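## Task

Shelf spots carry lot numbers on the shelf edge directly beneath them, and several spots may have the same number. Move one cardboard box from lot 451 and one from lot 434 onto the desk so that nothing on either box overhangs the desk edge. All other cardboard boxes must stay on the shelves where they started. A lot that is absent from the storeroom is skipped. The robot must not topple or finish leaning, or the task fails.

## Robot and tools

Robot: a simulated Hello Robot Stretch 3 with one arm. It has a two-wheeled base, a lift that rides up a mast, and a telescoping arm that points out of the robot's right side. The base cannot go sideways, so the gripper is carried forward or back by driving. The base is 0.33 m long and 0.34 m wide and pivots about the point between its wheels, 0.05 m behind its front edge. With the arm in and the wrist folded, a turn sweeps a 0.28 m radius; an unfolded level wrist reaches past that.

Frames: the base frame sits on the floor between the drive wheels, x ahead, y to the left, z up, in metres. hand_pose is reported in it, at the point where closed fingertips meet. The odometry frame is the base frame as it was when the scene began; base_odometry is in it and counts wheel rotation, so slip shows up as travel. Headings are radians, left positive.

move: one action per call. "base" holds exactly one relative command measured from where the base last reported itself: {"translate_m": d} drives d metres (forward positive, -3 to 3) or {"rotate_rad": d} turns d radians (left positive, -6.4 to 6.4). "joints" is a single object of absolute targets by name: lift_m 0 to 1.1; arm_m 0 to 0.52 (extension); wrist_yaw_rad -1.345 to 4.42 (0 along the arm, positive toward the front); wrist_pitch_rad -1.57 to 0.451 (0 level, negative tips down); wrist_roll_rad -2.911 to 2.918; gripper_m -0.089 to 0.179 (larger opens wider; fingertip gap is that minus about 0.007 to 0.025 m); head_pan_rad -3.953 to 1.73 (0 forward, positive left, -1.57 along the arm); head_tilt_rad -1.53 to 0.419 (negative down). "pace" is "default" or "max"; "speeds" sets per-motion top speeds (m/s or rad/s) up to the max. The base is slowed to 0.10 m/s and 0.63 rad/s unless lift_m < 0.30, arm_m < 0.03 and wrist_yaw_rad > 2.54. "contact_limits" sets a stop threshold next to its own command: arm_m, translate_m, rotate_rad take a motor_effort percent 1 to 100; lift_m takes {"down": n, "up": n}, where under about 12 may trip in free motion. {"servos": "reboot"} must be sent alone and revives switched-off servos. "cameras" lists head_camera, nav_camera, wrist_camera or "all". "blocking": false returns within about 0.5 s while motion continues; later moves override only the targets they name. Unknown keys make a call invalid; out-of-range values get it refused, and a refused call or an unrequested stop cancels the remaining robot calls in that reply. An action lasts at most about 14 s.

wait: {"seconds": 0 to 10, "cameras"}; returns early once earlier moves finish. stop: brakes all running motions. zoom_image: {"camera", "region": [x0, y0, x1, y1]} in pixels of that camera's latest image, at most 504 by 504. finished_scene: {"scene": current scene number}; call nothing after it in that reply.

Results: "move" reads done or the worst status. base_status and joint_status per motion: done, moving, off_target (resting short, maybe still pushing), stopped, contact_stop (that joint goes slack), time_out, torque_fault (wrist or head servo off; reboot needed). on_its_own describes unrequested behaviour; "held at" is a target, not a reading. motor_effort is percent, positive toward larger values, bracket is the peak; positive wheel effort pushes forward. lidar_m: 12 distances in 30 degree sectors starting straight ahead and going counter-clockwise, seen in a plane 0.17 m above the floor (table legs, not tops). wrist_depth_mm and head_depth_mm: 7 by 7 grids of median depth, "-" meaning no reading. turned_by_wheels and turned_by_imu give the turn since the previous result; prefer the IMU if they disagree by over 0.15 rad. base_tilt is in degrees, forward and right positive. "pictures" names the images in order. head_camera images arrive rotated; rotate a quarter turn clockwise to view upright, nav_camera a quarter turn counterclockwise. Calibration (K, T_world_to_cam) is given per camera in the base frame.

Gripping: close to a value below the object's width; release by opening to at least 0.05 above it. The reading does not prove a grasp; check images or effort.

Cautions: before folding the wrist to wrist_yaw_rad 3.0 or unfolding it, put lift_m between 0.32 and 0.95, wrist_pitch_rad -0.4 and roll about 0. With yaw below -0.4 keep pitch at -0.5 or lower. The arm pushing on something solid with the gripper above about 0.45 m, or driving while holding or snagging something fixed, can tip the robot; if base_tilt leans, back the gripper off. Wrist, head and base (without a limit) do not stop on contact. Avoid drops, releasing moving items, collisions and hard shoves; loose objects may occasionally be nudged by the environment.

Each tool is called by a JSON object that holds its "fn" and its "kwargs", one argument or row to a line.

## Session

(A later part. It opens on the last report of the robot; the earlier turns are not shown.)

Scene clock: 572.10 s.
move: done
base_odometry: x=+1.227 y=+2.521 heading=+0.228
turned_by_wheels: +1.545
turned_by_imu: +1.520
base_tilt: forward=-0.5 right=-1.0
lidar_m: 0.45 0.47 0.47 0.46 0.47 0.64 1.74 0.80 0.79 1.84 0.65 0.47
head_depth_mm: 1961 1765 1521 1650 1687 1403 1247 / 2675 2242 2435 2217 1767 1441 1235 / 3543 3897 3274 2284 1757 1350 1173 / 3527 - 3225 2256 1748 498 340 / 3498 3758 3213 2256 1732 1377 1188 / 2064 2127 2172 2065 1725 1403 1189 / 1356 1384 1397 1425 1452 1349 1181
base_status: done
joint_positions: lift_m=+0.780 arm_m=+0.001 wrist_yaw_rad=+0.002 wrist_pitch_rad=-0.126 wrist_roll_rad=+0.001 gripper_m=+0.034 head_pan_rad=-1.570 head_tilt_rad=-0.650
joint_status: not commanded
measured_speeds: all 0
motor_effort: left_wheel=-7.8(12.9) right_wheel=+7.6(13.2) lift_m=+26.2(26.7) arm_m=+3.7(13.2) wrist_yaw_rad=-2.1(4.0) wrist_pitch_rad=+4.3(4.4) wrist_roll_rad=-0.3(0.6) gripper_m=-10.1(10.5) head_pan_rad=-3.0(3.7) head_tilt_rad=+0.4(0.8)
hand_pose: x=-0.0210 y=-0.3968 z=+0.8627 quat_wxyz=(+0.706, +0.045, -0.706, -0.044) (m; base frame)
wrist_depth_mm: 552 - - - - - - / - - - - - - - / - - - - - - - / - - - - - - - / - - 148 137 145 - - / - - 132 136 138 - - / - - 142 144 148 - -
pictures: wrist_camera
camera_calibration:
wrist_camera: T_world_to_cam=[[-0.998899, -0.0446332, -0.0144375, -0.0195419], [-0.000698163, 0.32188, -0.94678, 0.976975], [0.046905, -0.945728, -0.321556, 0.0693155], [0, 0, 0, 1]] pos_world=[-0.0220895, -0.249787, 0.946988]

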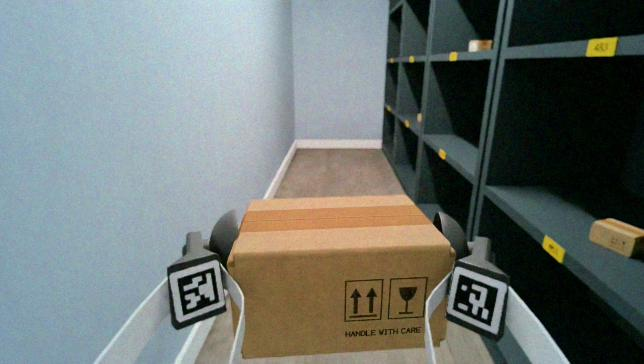

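{"fn": "move", "kwargs": {
  "base": {"translate_m": -1.3},
  "pace": "max"
}}

{"fn": "move", "kwargs": {
  "base": {"translate_m": -0.89},
  "pace": "max"
}}

{"fn": "move", "kwargs": {
  "base": {"rotate_rad": -1.571},
  "joints": {"head_pan_rad": -1.2, "head_tilt_rad": -0.5},
  "pace": "max",
  "cameras": ["head_camera", "nav_camera"]
}}

Scene clock: 597.90 s.
move: done
base_odometry: x=-0.039 y=+2.227 heading=+0.228
turned_by_wheels: +0.000
turned_by_imu: -0.001
base_tilt: forward=-0.4 right=-1.2
lidar_m: 1.74 0.64 0.46 0.45 0.46 0.63 1.69 1.82 2.22 1.13 0.64 0.80
head_depth_mm: 3505 3812 3360 2328 1786 1440 1244 / 3437 3861 3333 2325 1772 1439 1238 / 3463 3839 3283 2293 1758 1350 1175 / 3473 - 3268 2263 1744 499 340 / 2706 2866 2879 2155 1724 1384 1190 / 1281 1315 1346 1395 1440 1332 1181 / 839 849 868 882 898 935 1110
base_status: done
joint_positions: lift_m=+0.780 arm_m=+0.001 wrist_yaw_rad=+0.002 wrist_pitch_rad=-0.126 wrist_roll_rad=+0.001 gripper_m=+0.034 head_pan_rad=-1.570 head_tilt_rad=-0.650
joint_status: not commanded
measured_speeds: all 0
motor_effort: left_wheel=-8.2(13.7) right_wheel=-1.1(11.5) lift_m=+27.2(27.8) arm_m=-0.1(13.3) wrist_yaw_rad=-2.3(4.1) wrist_pitch_rad=+4.3(4.5) wrist_roll_rad=-0.3(0.7) gripper_m=-10.2(10.7) head_pan_rad=-2.7(3.7) head_tilt_rad=+2.3(3.0)
hand_pose: x=-0.0210 y=-0.3967 z=+0.8627 quat_wxyz=(+0.706, +0.045, -0.706, -0.044) (m; base frame)
wrist_depth_mm: 370 - - - - - - / 370 - - - - - - / - - - - - - - / 404 - - - - - - / 427 - 148 137 145 - - / - - 132 136 138 - - / - - 140 144 147 - -
pictures: none

Scene clock: 607.77 s.
move: done
base_odometry: x=-0.906 y=+2.026 heading=+0.228
turned_by_wheels: +0.000
turned_by_imu: -0.001
base_tilt: forward=-0.4 right=-1.3
lidar_m: 1.75 0.62 0.46 0.44 0.45 0.61 1.12 1.16 1.18 3.82 1.67 1.31
head_depth_mm: 3052 2793 1513 1149 1782 1438 1246 / 3498 3765 1606 2108 1781 1429 1245 / 3502 3790 3215 2288 1767 1357 1175 / 3471 - 3289 2266 1739 499 340 / 3417 3719 3223 2246 1741 1384 1185 / 3489 - 3157 2242 1721 1399 1189 / 3254 3499 3153 2202 1705 1398 1182
base_status: done
joint_positions: lift_m=+0.780 arm_m=+0.001 wrist_yaw_rad=+0.002 wrist_pitch_rad=-0.126 wrist_roll_rad=+0.001 gripper_m=+0.034 head_pan_rad=-1.570 head_tilt_rad=-0.650
joint_status: not commanded
measured_speeds: all 0
motor_effort: left_wheel=-3.3(13.9) right_wheel=-7.0(11.5) lift_m=+28.0(28.7) arm_m=+9.4(9.7) wrist_yaw_rad=-1.8(4.0) wrist_pitch_rad=+4.3(4.4) wrist_roll_rad=-0.3(0.6) gripper_m=-10.6(10.6) head_pan_rad=-2.4(3.7) head_tilt_rad=+3.0(4.0)
hand_pose: x=-0.0210 y=-0.3967 z=+0.8627 quat_wxyz=(+0.706, +0.045, -0.706, -0.044) (m; base frame)
wrist_depth_mm: - - - - - - - / - - - - - - - / - - - - - - - / - - - - - - - / - - 148 136 145 - - / - - 132 136 138 - - / - - 143 144 147 - -
pictures: none

Scene clock: 611.20 s.
move: done
base_odometry: x=-0.906 y=+2.026 heading=-1.342
turned_by_wheels: -1.571
turned_by_imu: -1.546
base_tilt: forward=-0.4 right=-1.2
lidar_m: 1.84 1.65 1.31 1.68 0.62 0.45 0.44 0.46 0.62 1.12 1.16 1.17
head_depth_mm: 889 950 1021 1109 1205 1317 457 / 918 985 1060 1155 1265 1358 470 / 952 1031 1107 1210 1322 1462 1320 / 986 1067 1161 1268 1402 1509 1310 / 1034 1110 1216 1330 1469 1577 1297 / 1068 1159 1272 1402 1564 1577 1291 / 1120 1226 1335 1453 1655 1583 1290
base_status: done
joint_positions: lift_m=+0.780 arm_m=+0.001 wrist_yaw_rad=+0.002 wrist_pitch_rad=-0.126 wrist_roll_rad=+0.001 gripper_m=+0.034 head_pan_rad=-1.199 head_tilt_rad=-0.499
joint_status: all done
measured_speeds: all 0
motor_effort: left_wheel=+7.7(13.0) right_wheel=-9.9(13.2) lift_m=+27.9(28.9) arm_m=+4.6(10.6) wrist_yaw_rad=-2.6(3.8) wrist_pitch_rad=+4.3(4.4) wrist_roll_rad=-0.1(0.7) gripper_m=-9.8(10.5) head_pan_rad=-3.6(4.3) head_tilt_rad=-4.3(7.8)
hand_pose: x=-0.0210 y=-0.3968 z=+0.8627 quat_wxyz=(+0.706, +0.045, -0.706, -0.044) (m; base frame)
wrist_depth_mm: - - - - - 767 566 / - - - - - - 570 / - - - - - - 539 / - - - - - 867 564 / - - 148 137 145 - 566 / - - 132 135 138 - 532 / - - 142 144 148 119 564
pictures: head_camera (sideways), nav_camera (sideways)
camera_calibration:
head_camera: T_world_to_cam=[[-0.199835, 0.38472, -0.901142, 1.18925], [0.939605, 0.336051, -0.0648963, 0.0783233], [0.277862, -0.859686, -0.42864, 0.51174], [0, 0, 0, 1]] pos_world=[0.0218675, -0.0439127, 1.29612]
nav_camera: T_world_to_cam=[[0.18128, -0.417465, 0.890427, -1.11674], [-0.925267, -0.379167, 0.0106055, 0.0420383], [0.333193, -0.825806, -0.455002, 0.543358], [0, 0, 0, 1]] pos_world=[0.0602965, -0.00155344, 1.24116]

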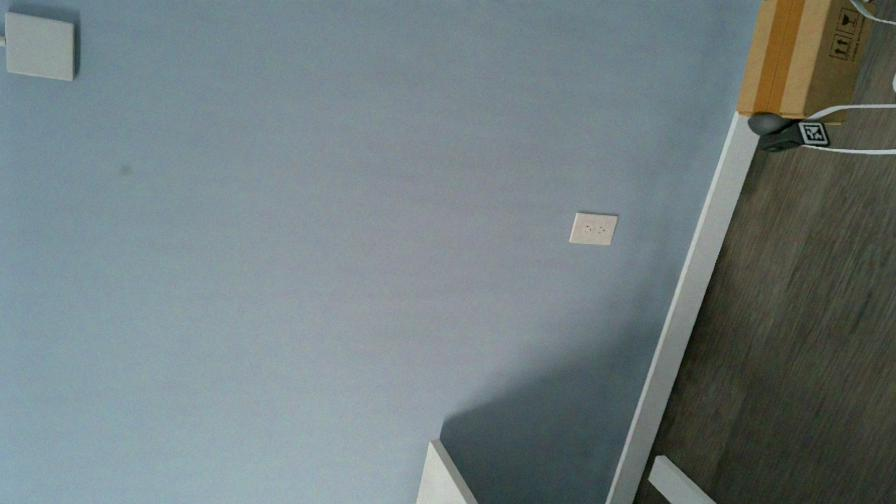

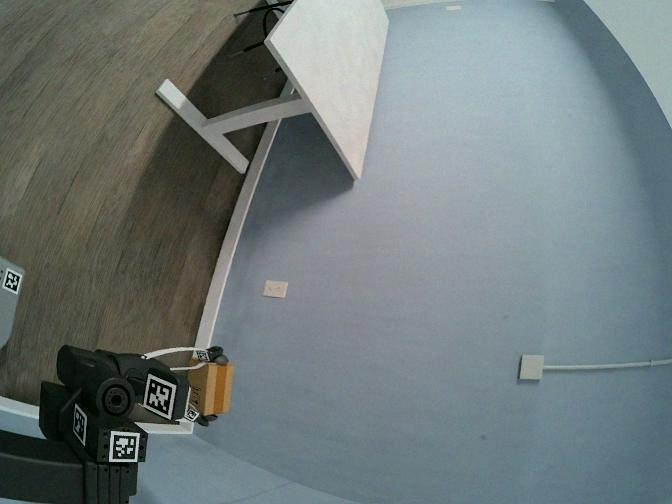

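{"fn": "move", "kwargs": {
  "base": {"translate_m": 1.13},
  "joints": {"head_pan_rad": -1.57},
  "pace": "max",
  "cameras": ["head_camera"]
}}

Scene clock: 634.27 s.
move: done
base_odometry: x=-0.650 y=+0.925 heading=-1.342
turned_by_wheels: +0.000
turned_by_imu: +0.000
base_tilt: forward=-0.3 right=-1.1
lidar_m: 2.72 1.63 1.20 1.16 1.20 1.61 1.56 1.59 1.17 0.68 0.71 0.80
head_depth_mm: 925 998 1088 1196 1326 1414 594 / 926 999 1093 1200 950 729 593 / 928 997 1089 1177 942 721 559 / 922 1002 1089 1176 932 525 478 / 928 998 1090 1178 925 714 553 / 921 996 1088 1157 918 711 579 / 925 1000 1084 1152 911 706 578
base_status: done
joint_positions: lift_m=+0.780 arm_m=+0.001 wrist_yaw_rad=+0.002 wrist_pitch_rad=-0.126 wrist_roll_rad=+0.001 gripper_m=+0.034 head_pan_rad=-1.570 head_tilt_rad=-0.500
joint_status: all done
measured_speeds: all 0
motor_effort: left_wheel=+7.6(12.0) right_wheel=+0.6(10.2) lift_m=+29.2(30.0) arm_m=-8.4(13.3) wrist_yaw_rad=-2.1(4.1) wrist_pitch_rad=+4.3(4.4) wrist_roll_rad=-0.2(0.6) gripper_m=-10.1(10.7) head_pan_rad=+3.4(5.0) head_tilt_rad=-2.1(5.2)
hand_pose: x=-0.0210 y=-0.3967 z=+0.8627 quat_wxyz=(+0.706, +0.045, -0.706, -0.044) (m; base frame)
wrist_depth_mm: - - - - - - - / - - - - - - - / - - - - - - - / - - - - - - - / - - 148 136 145 - - / - - 132 135 137 - - / - - 140 143 146 110 -
pictures: head_camera (sideways)
camera_calibration:
head_camera: T_world_to_cam=[[-0.046608, 0.432523, -0.900418, 1.18745], [0.997505, -0.0276888, -0.064934, 0.0780414], [-0.0530169, -0.901198, -0.430153, 0.515742], [0, 0, 0, 1]] pos_world=[0.00484092, -0.0466517, 1.29611]

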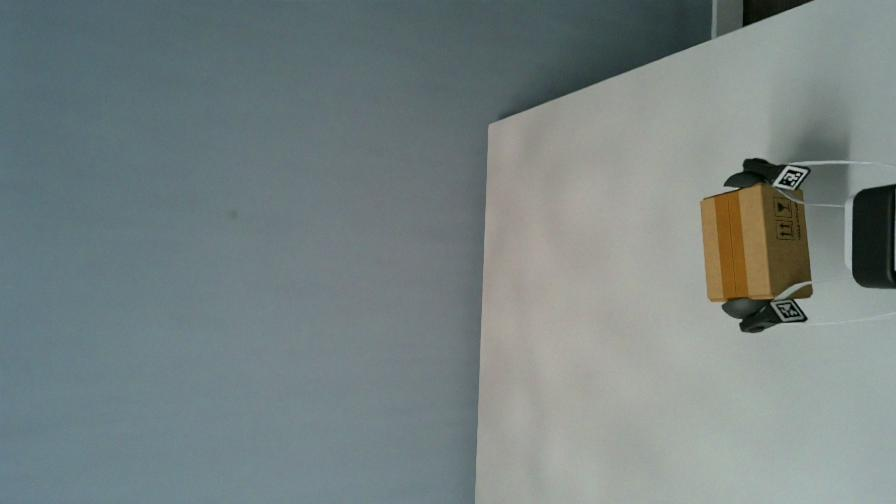

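{"fn": "move", "kwargs": {
  "joints": {"arm_m": 0.22},
  "speeds": {"arm_m": 0.2}
}}

{"fn": "move", "kwargs": {
  "joints": {"lift_m": 0.682}
}}

{"fn": "move", "kwargs": {
  "joints": {"lift_m": 0.63},
  "speeds": {"lift_m": 0.03},
  "contact_limits": {"lift_m": {"down": 14}},
  "cameras": ["wrist_camera", "head_camera"]
}}

Scene clock: 650.00 s.
move: done
base_odometry: x=-0.650 y=+0.925 heading=-1.342
turned_by_wheels: +0.000
turned_by_imu: +0.000
base_tilt: forward=-0.3 right=-1.0
lidar_m: 2.72 1.64 1.20 1.16 1.20 1.61 1.56 1.59 1.17 0.68 0.71 0.80
head_depth_mm: 922 1000 1086 1194 1325 1412 303 / 922 1000 1086 1194 950 380 335 / 925 999 1090 1179 939 409 545 / 922 996 1086 1176 681 430 556 / 924 997 1088 1184 919 712 580 / 924 998 1082 1161 920 711 580 / 926 999 1087 1164 914 709 575
base_status: not commanded
joint_positions: lift_m=+0.780 arm_m=+0.220 wrist_yaw_rad=+0.002 wrist_pitch_rad=-0.126 wrist_roll_rad=+0.001 gripper_m=+0.034 head_pan_rad=-1.570 head_tilt_rad=-0.500
joint_status: all done
measured_speeds: all 0
motor_effort: left_wheel=+7.5(8.0) right_wheel=+0.8(1.2) lift_m=+29.9(30.6) arm_m=+13.6(15.2) wrist_yaw_rad=-3.8(3.8) wrist_pitch_rad=+4.3(4.4) wrist_roll_rad=-0.3(0.5) gripper_m=-10.4(10.5) head_pan_rad=+2.9(4.0) head_tilt_rad=+0.1(1.8)
hand_pose: x=-0.0210 y=-0.6162 z=+0.8627 quat_wxyz=(+0.706, +0.045, -0.706, -0.044) (m; base frame)
wrist_depth_mm: - - - - - - - / - - - - - - - / - - - - - - - / - - - - - - - / - - 148 136 145 - - / - - 132 136 138 - - / - - 140 143 146 110 -
pictures: none

Scene clock: 651.73 s.
move: done
base_odometry: x=-0.650 y=+0.925 heading=-1.342
turned_by_wheels: +0.000
turned_by_imu: +0.000
base_tilt: forward=-0.3 right=-1.2
lidar_m: 2.72 1.64 1.20 1.16 1.20 1.61 1.56 1.59 1.16 0.68 0.71 0.80
head_depth_mm: 925 1004 1090 1190 1329 1412 594 / 924 1004 1090 1194 952 726 412 / 921 998 1087 1180 937 722 445 / 925 999 1085 1173 935 550 474 / 923 995 1088 1176 923 713 582 / 922 998 1086 1158 919 709 580 / 927 998 1082 1159 911 706 577
base_status: not commanded
joint_positions: lift_m=+0.682 arm_m=+0.220 wrist_yaw_rad=+0.002 wrist_pitch_rad=-0.126 wrist_roll_rad=+0.001 gripper_m=+0.034 head_pan_rad=-1.570 head_tilt_rad=-0.500
joint_status: all done
measured_speeds: all 0
motor_effort: left_wheel=+7.3(8.0) right_wheel=+0.1(1.3) lift_m=+23.3(28.6) arm_m=+11.4(13.6) wrist_yaw_rad=-1.8(3.2) wrist_pitch_rad=+4.3(4.4) wrist_roll_rad=-0.3(0.5) gripper_m=-9.6(10.5) head_pan_rad=+3.1(4.0) head_tilt_rad=+0.3(1.5)
hand_pose: x=-0.0210 y=-0.6162 z=+0.7646 quat_wxyz=(+0.706, +0.045, -0.706, -0.044) (m; base frame)
wrist_depth_mm: - - - - - - - / - - - - - - - / - - - - - - - / - - - - - - - / - - 148 137 145 - - / - - 132 136 138 - - / - - 140 143 146 110 -
pictures: none

Scene clock: 653.63 s.
move: contact_stop
base_odometry: x=-0.650 y=+0.925 heading=-1.342
turned_by_wheels: +0.000
turned_by_imu: +0.000
base_tilt: forward=-0.4 right=-1.2
lidar_m: 2.72 1.64 1.20 1.16 1.20 1.61 1.56 1.59 1.17 0.68 0.71 0.80
head_depth_mm: 924 1004 1089 1196 1329 1406 595 / 923 1001 1087 1196 950 727 447 / 925 1000 1088 1182 940 723 456 / 924 998 1085 1178 934 589 482 / 923 999 1090 1175 929 713 582 / 923 996 1091 1164 917 709 581 / 921 999 1083 1158 911 708 578
base_status: not commanded
joint_positions: lift_m=+0.657 arm_m=+0.220 wrist_yaw_rad=+0.001 wrist_pitch_rad=-0.071 wrist_roll_rad=-0.001 gripper_m=+0.034 head_pan_rad=-1.570 head_tilt_rad=-0.500
joint_status: lift_m contact_stop (moved -0.025 of -0.052)
measured_speeds: all 0
on_its_own: lift_m is slack since a contact_stop (your +0.630 is given up)
motor_effort: left_wheel=+4.9(8.0) right_wheel=+1.4(1.4) lift_m=+26.2(26.2) arm_m=+10.4(12.2) wrist_yaw_rad=-1.0(3.4) wrist_pitch_rad=-5.8(11.8) wrist_roll_rad=+0.2(0.5) gripper_m=-9.7(10.5) head_pan_rad=+3.6(3.7) head_tilt_rad=+0.9(0.9)
contact_limits: lift_m down 14 (down: maximum 72; up: maximum 65)
hand_pose: x=-0.0212 y=-0.6189 z=+0.7539 quat_wxyz=(+0.707, +0.026, -0.706, -0.025) (m; base frame)
wrist_depth_mm: - - - - - - - / - - - - - - - / - - - - - - - / - - - - - - - / - - 148 144 143 - - / - - 132 136 138 - - / - - 140 143 145 - -
pictures: head_camera (sideways), wrist_camera
camera_calibration:
head_camera: T_world_to_cam=[[-0.0466511, 0.432519, -0.900417, 1.18745], [0.997509, -0.0275795, -0.0649295, 0.0780404], [-0.0529163, -0.901203, -0.430155, 0.515744], [0, 0, 0, 1]] pos_world=[0.00484108, -0.0466517, 1.29611]
wrist_camera: T_world_to_cam=[[-0.99895, -0.044476, -0.0110122, -0.0338168], [-0.00138799, 0.269605, -0.96297, 0.925404], [0.045798, -0.961943, -0.269384, -0.225104], [0, 0, 0, 1]] pos_world=[-0.0221876, -0.467535, 0.830125]

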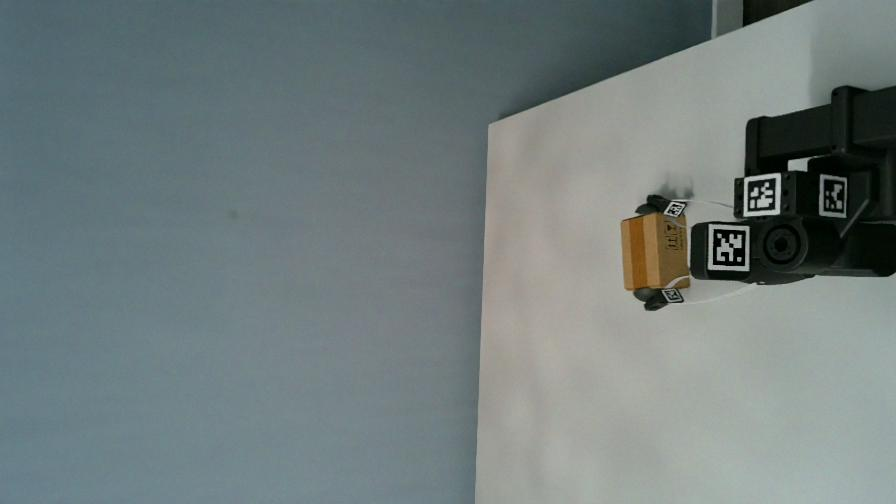

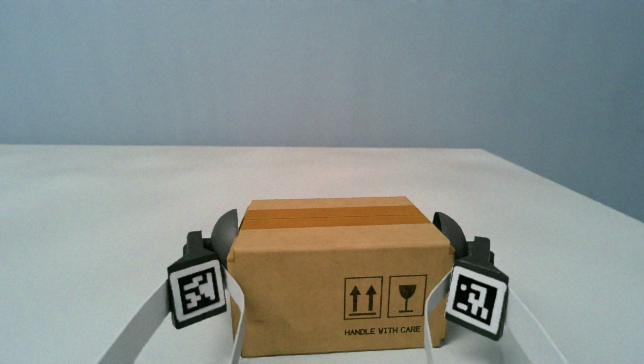

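{"fn": "move", "kwargs": {
  "joints": {"gripper_m": 0.17}
}}

{"fn": "move", "kwargs": {
  "joints": {"arm_m": 0.0, "head_pan_rad": -1.2},
  "speeds": {"arm_m": 0.2},
  "cameras": ["wrist_camera", "head_camera"]
}}

Scene clock: 660.00 s.
move: done
base_odometry: x=-0.650 y=+0.925 heading=-1.342
turned_by_wheels: +0.000
turned_by_imu: +0.000
base_tilt: forward=-0.4 right=-1.2
lidar_m: 2.72 1.63 1.20 1.16 1.21 1.61 1.56 1.58 1.16 0.68 0.71 0.80
head_depth_mm: 923 1001 1090 1195 1324 1412 593 / 923 1000 1087 1192 948 729 446 / 924 999 1087 1179 940 705 455 / 922 1002 1083 1175 931 592 481 / 925 998 1084 1172 924 701 582 / 929 999 1080 1163 919 708 580 / 920 1001 1081 1157 912 707 577
base_status: not commanded
joint_positions: lift_m=+0.659 arm_m=+0.220 wrist_yaw_rad=-0.001 wrist_pitch_rad=-0.088 wrist_roll_rad=-0.001 gripper_m=+0.170 head_pan_rad=-1.570 head_tilt_rad=-0.500
joint_status: all done
measured_speeds: translate_m=+0.000 rotate_rad=+0.000 lift_m=+0.001 arm_m=+0.000 wrist_yaw_rad=+0.000 wrist_pitch_rad=+0.000 wrist_roll_rad=+0.000 head_pan_rad=+0.000 head_tilt_rad=+0.000
on_its_own: lift_m is slack since a contact_stop (your +0.630 is given up)
motor_effort: left_wheel=+4.9(5.3) right_wheel=+0.6(1.1) lift_m=+26.3(27.4) arm_m=+4.2(7.2) wrist_yaw_rad=-0.3(2.7) wrist_pitch_rad=-2.5(5.8) wrist_roll_rad=+0.2(0.4) gripper_m=+0.3(83.4) head_pan_rad=+2.9(3.5) head_tilt_rad=+1.2(1.9)
contact_limits: lift_m down 14 (down: maximum 72; up: maximum 65)
hand_pose: x=-0.0217 y=-0.6181 z=+0.7512 quat_wxyz=(+0.707, +0.031, -0.706, -0.032) (m; base frame)
wrist_depth_mm: - - - - - - - / - - - - - - - / - - - - - - - / - - - 172 - - - / - 143 132 137 137 - - / - 124 135 136 139 - - / - - 141 142 146 - 106
pictures: none

Scene clock: 662.80 s.
move: done
base_odometry: x=-0.650 y=+0.925 heading=-1.342
turned_by_wheels: +0.000
turned_by_imu: +0.000
base_tilt: forward=-0.3 right=-1.1
lidar_m: 2.73 1.64 1.20 1.16 1.21 1.61 1.56 1.59 1.16 0.68 0.71 0.80
head_depth_mm: 892 953 1026 1116 954 688 596 / 923 991 1064 1148 951 703 591 / 960 1028 1111 1191 940 723 588 / 992 1070 1165 1236 931 718 586 / 1033 1123 1219 1278 924 715 582 / 1076 1170 1271 1297 916 711 612 / 1121 1221 1345 1288 911 708 1003
base_status: not commanded
joint_positions: lift_m=+0.659 arm_m=+0.001 wrist_yaw_rad=-0.001 wrist_pitch_rad=-0.115 wrist_roll_rad=-0.001 gripper_m=+0.170 head_pan_rad=-1.199 head_tilt_rad=-0.500
joint_status: all done
measured_speeds: all 0
on_its_own: lift_m is slack since a contact_stop (your +0.630 is given up)
motor_effort: left_wheel=+4.9(5.4) right_wheel=+0.6(1.2) lift_m=+26.9(27.7) arm_m=-13.2(15.2) wrist_yaw_rad=+0.4(1.8) wrist_pitch_rad=+2.2(2.7) wrist_roll_rad=+0.1(0.4) gripper_m=+0.1(1.2) head_pan_rad=-3.2(5.0) head_tilt_rad=+2.2(2.4)
contact_limits: lift_m down 14 (down: maximum 72; up: maximum 65)
hand_pose: x=-0.0217 y=-0.3973 z=+0.7447 quat_wxyz=(+0.706, +0.040, -0.705, -0.041) (m; base frame)
wrist_depth_mm: - - - - - - - / - - - - - - - / - - - 344 - - - / - - - 350 - - - / - 143 - - - - - / - 124 - - - - - / - - - - - - 106
pictures: head_camera (sideways), wrist_camera
camera_calibration:
head_camera: T_world_to_cam=[[-0.200408, 0.386106, -0.900421, 1.18838], [0.939541, 0.336223, -0.0649407, 0.0783898], [0.277668, -0.858997, -0.430144, 0.51373], [0, 0, 0, 1]] pos_world=[0.0218651, -0.0439064, 1.29611]
wrist_camera: T_world_to_cam=[[-0.99904, -0.0418659, -0.0129132, -0.022123], [-0.00076936, 0.311459, -0.950259, 0.864001], [0.0438053, -0.949337, -0.311192, 0.0216461], [0, 0, 0, 1]] pos_world=[-0.0223852, -0.249477, 0.827475]

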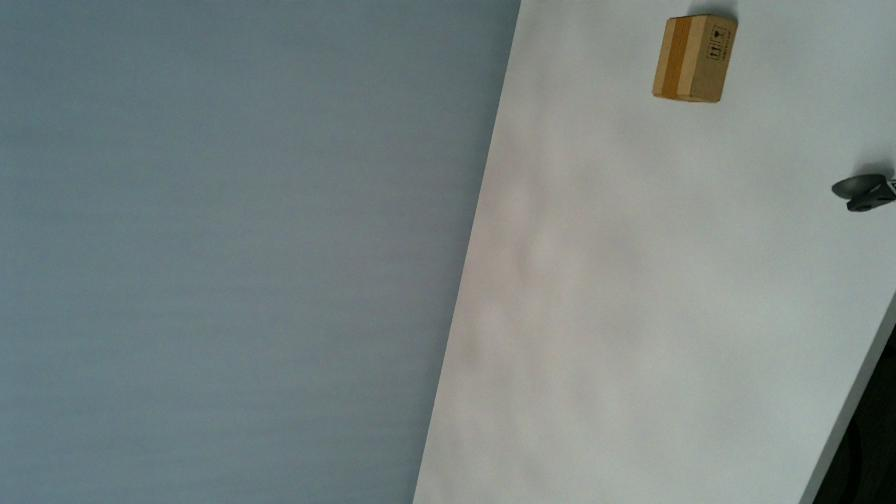

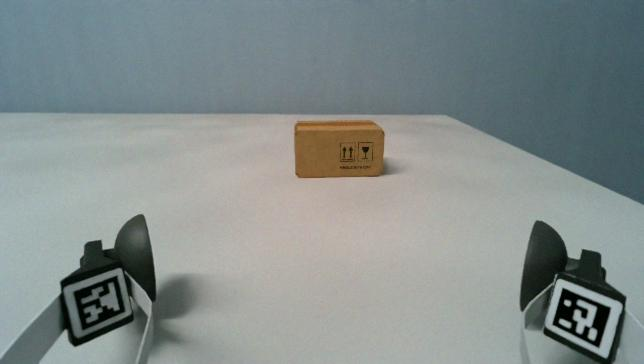

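{"fn": "move", "kwargs": {
  "joints": {"head_pan_rad": -0.7, "head_tilt_rad": -0.4},
  "cameras": ["nav_camera"]
}}

Scene clock: 667.37 s.
move: done
base_odometry: x=-0.650 y=+0.925 heading=-1.342
turned_by_wheels: +0.000
turned_by_imu: +0.000
base_tilt: forward=-0.3 right=-1.1
lidar_m: 2.72 1.63 1.20 1.16 1.21 1.61 1.56 1.58 1.17 0.68 0.71 0.80
head_depth_mm: 1097 1133 1185 1236 1115 816 643 / 1199 1254 1313 1376 1102 808 640 / 1325 1390 1460 1500 1094 807 636 / 1482 1566 1648 1650 1082 803 673 / 1659 1764 1872 1934 1080 795 1351 / 1923 2049 2224 2358 1067 1571 1394 / 2320 2522 2779 3024 1179 1741 1391
base_status: not commanded
joint_positions: lift_m=+0.659 arm_m=+0.001 wrist_yaw_rad=-0.001 wrist_pitch_rad=-0.115 wrist_roll_rad=-0.001 gripper_m=+0.170 head_pan_rad=-0.691 head_tilt_rad=-0.399
joint_status: all done
measured_speeds: all 0
on_its_own: lift_m is slack since a contact_stop (your +0.630 is given up)
motor_effort: left_wheel=+4.9(5.4) right_wheel=+0.5(1.1) lift_m=+27.5(27.6) arm_m=-12.6(13.4) wrist_yaw_rad=-0.2(1.3) wrist_pitch_rad=+2.3(2.4) wrist_roll_rad=+0.1(0.3) gripper_m=+0.5(0.9) head_pan_rad=+2.4(6.2) head_tilt_rad=+5.0(8.2)
contact_limits: lift_m down 14 (down: maximum 72; up: maximum 65)
hand_pose: x=-0.0217 y=-0.3973 z=+0.7447 quat_wxyz=(+0.706, +0.040, -0.705, -0.041) (m; base frame)
wrist_depth_mm: - - - - - - - / - - - - - - - / - - - 342 - - - / - - - 350 - - - / - 143 - - - - - / - 124 - - - - - / - - - - - - 106
pictures: nav_camera (sideways)
camera_calibration:
nav_camera: T_world_to_cam=[[0.291422, -0.219052, 0.931176, -1.17059], [-0.625402, -0.780208, 0.0121882, 0.0381312], [0.723841, -0.585911, -0.364365, 0.423013], [0, 0, 0, 1]] pos_world=[0.0587889, 0.0211776, 1.24369]

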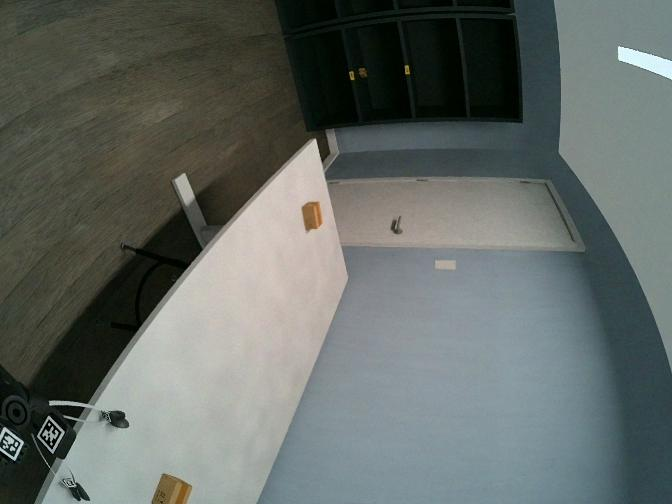

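Both boxes are on the desk.

{"fn": "finished_scene", "kwargs": {
  "scene": 2
}}

The scene is finished: the task was done.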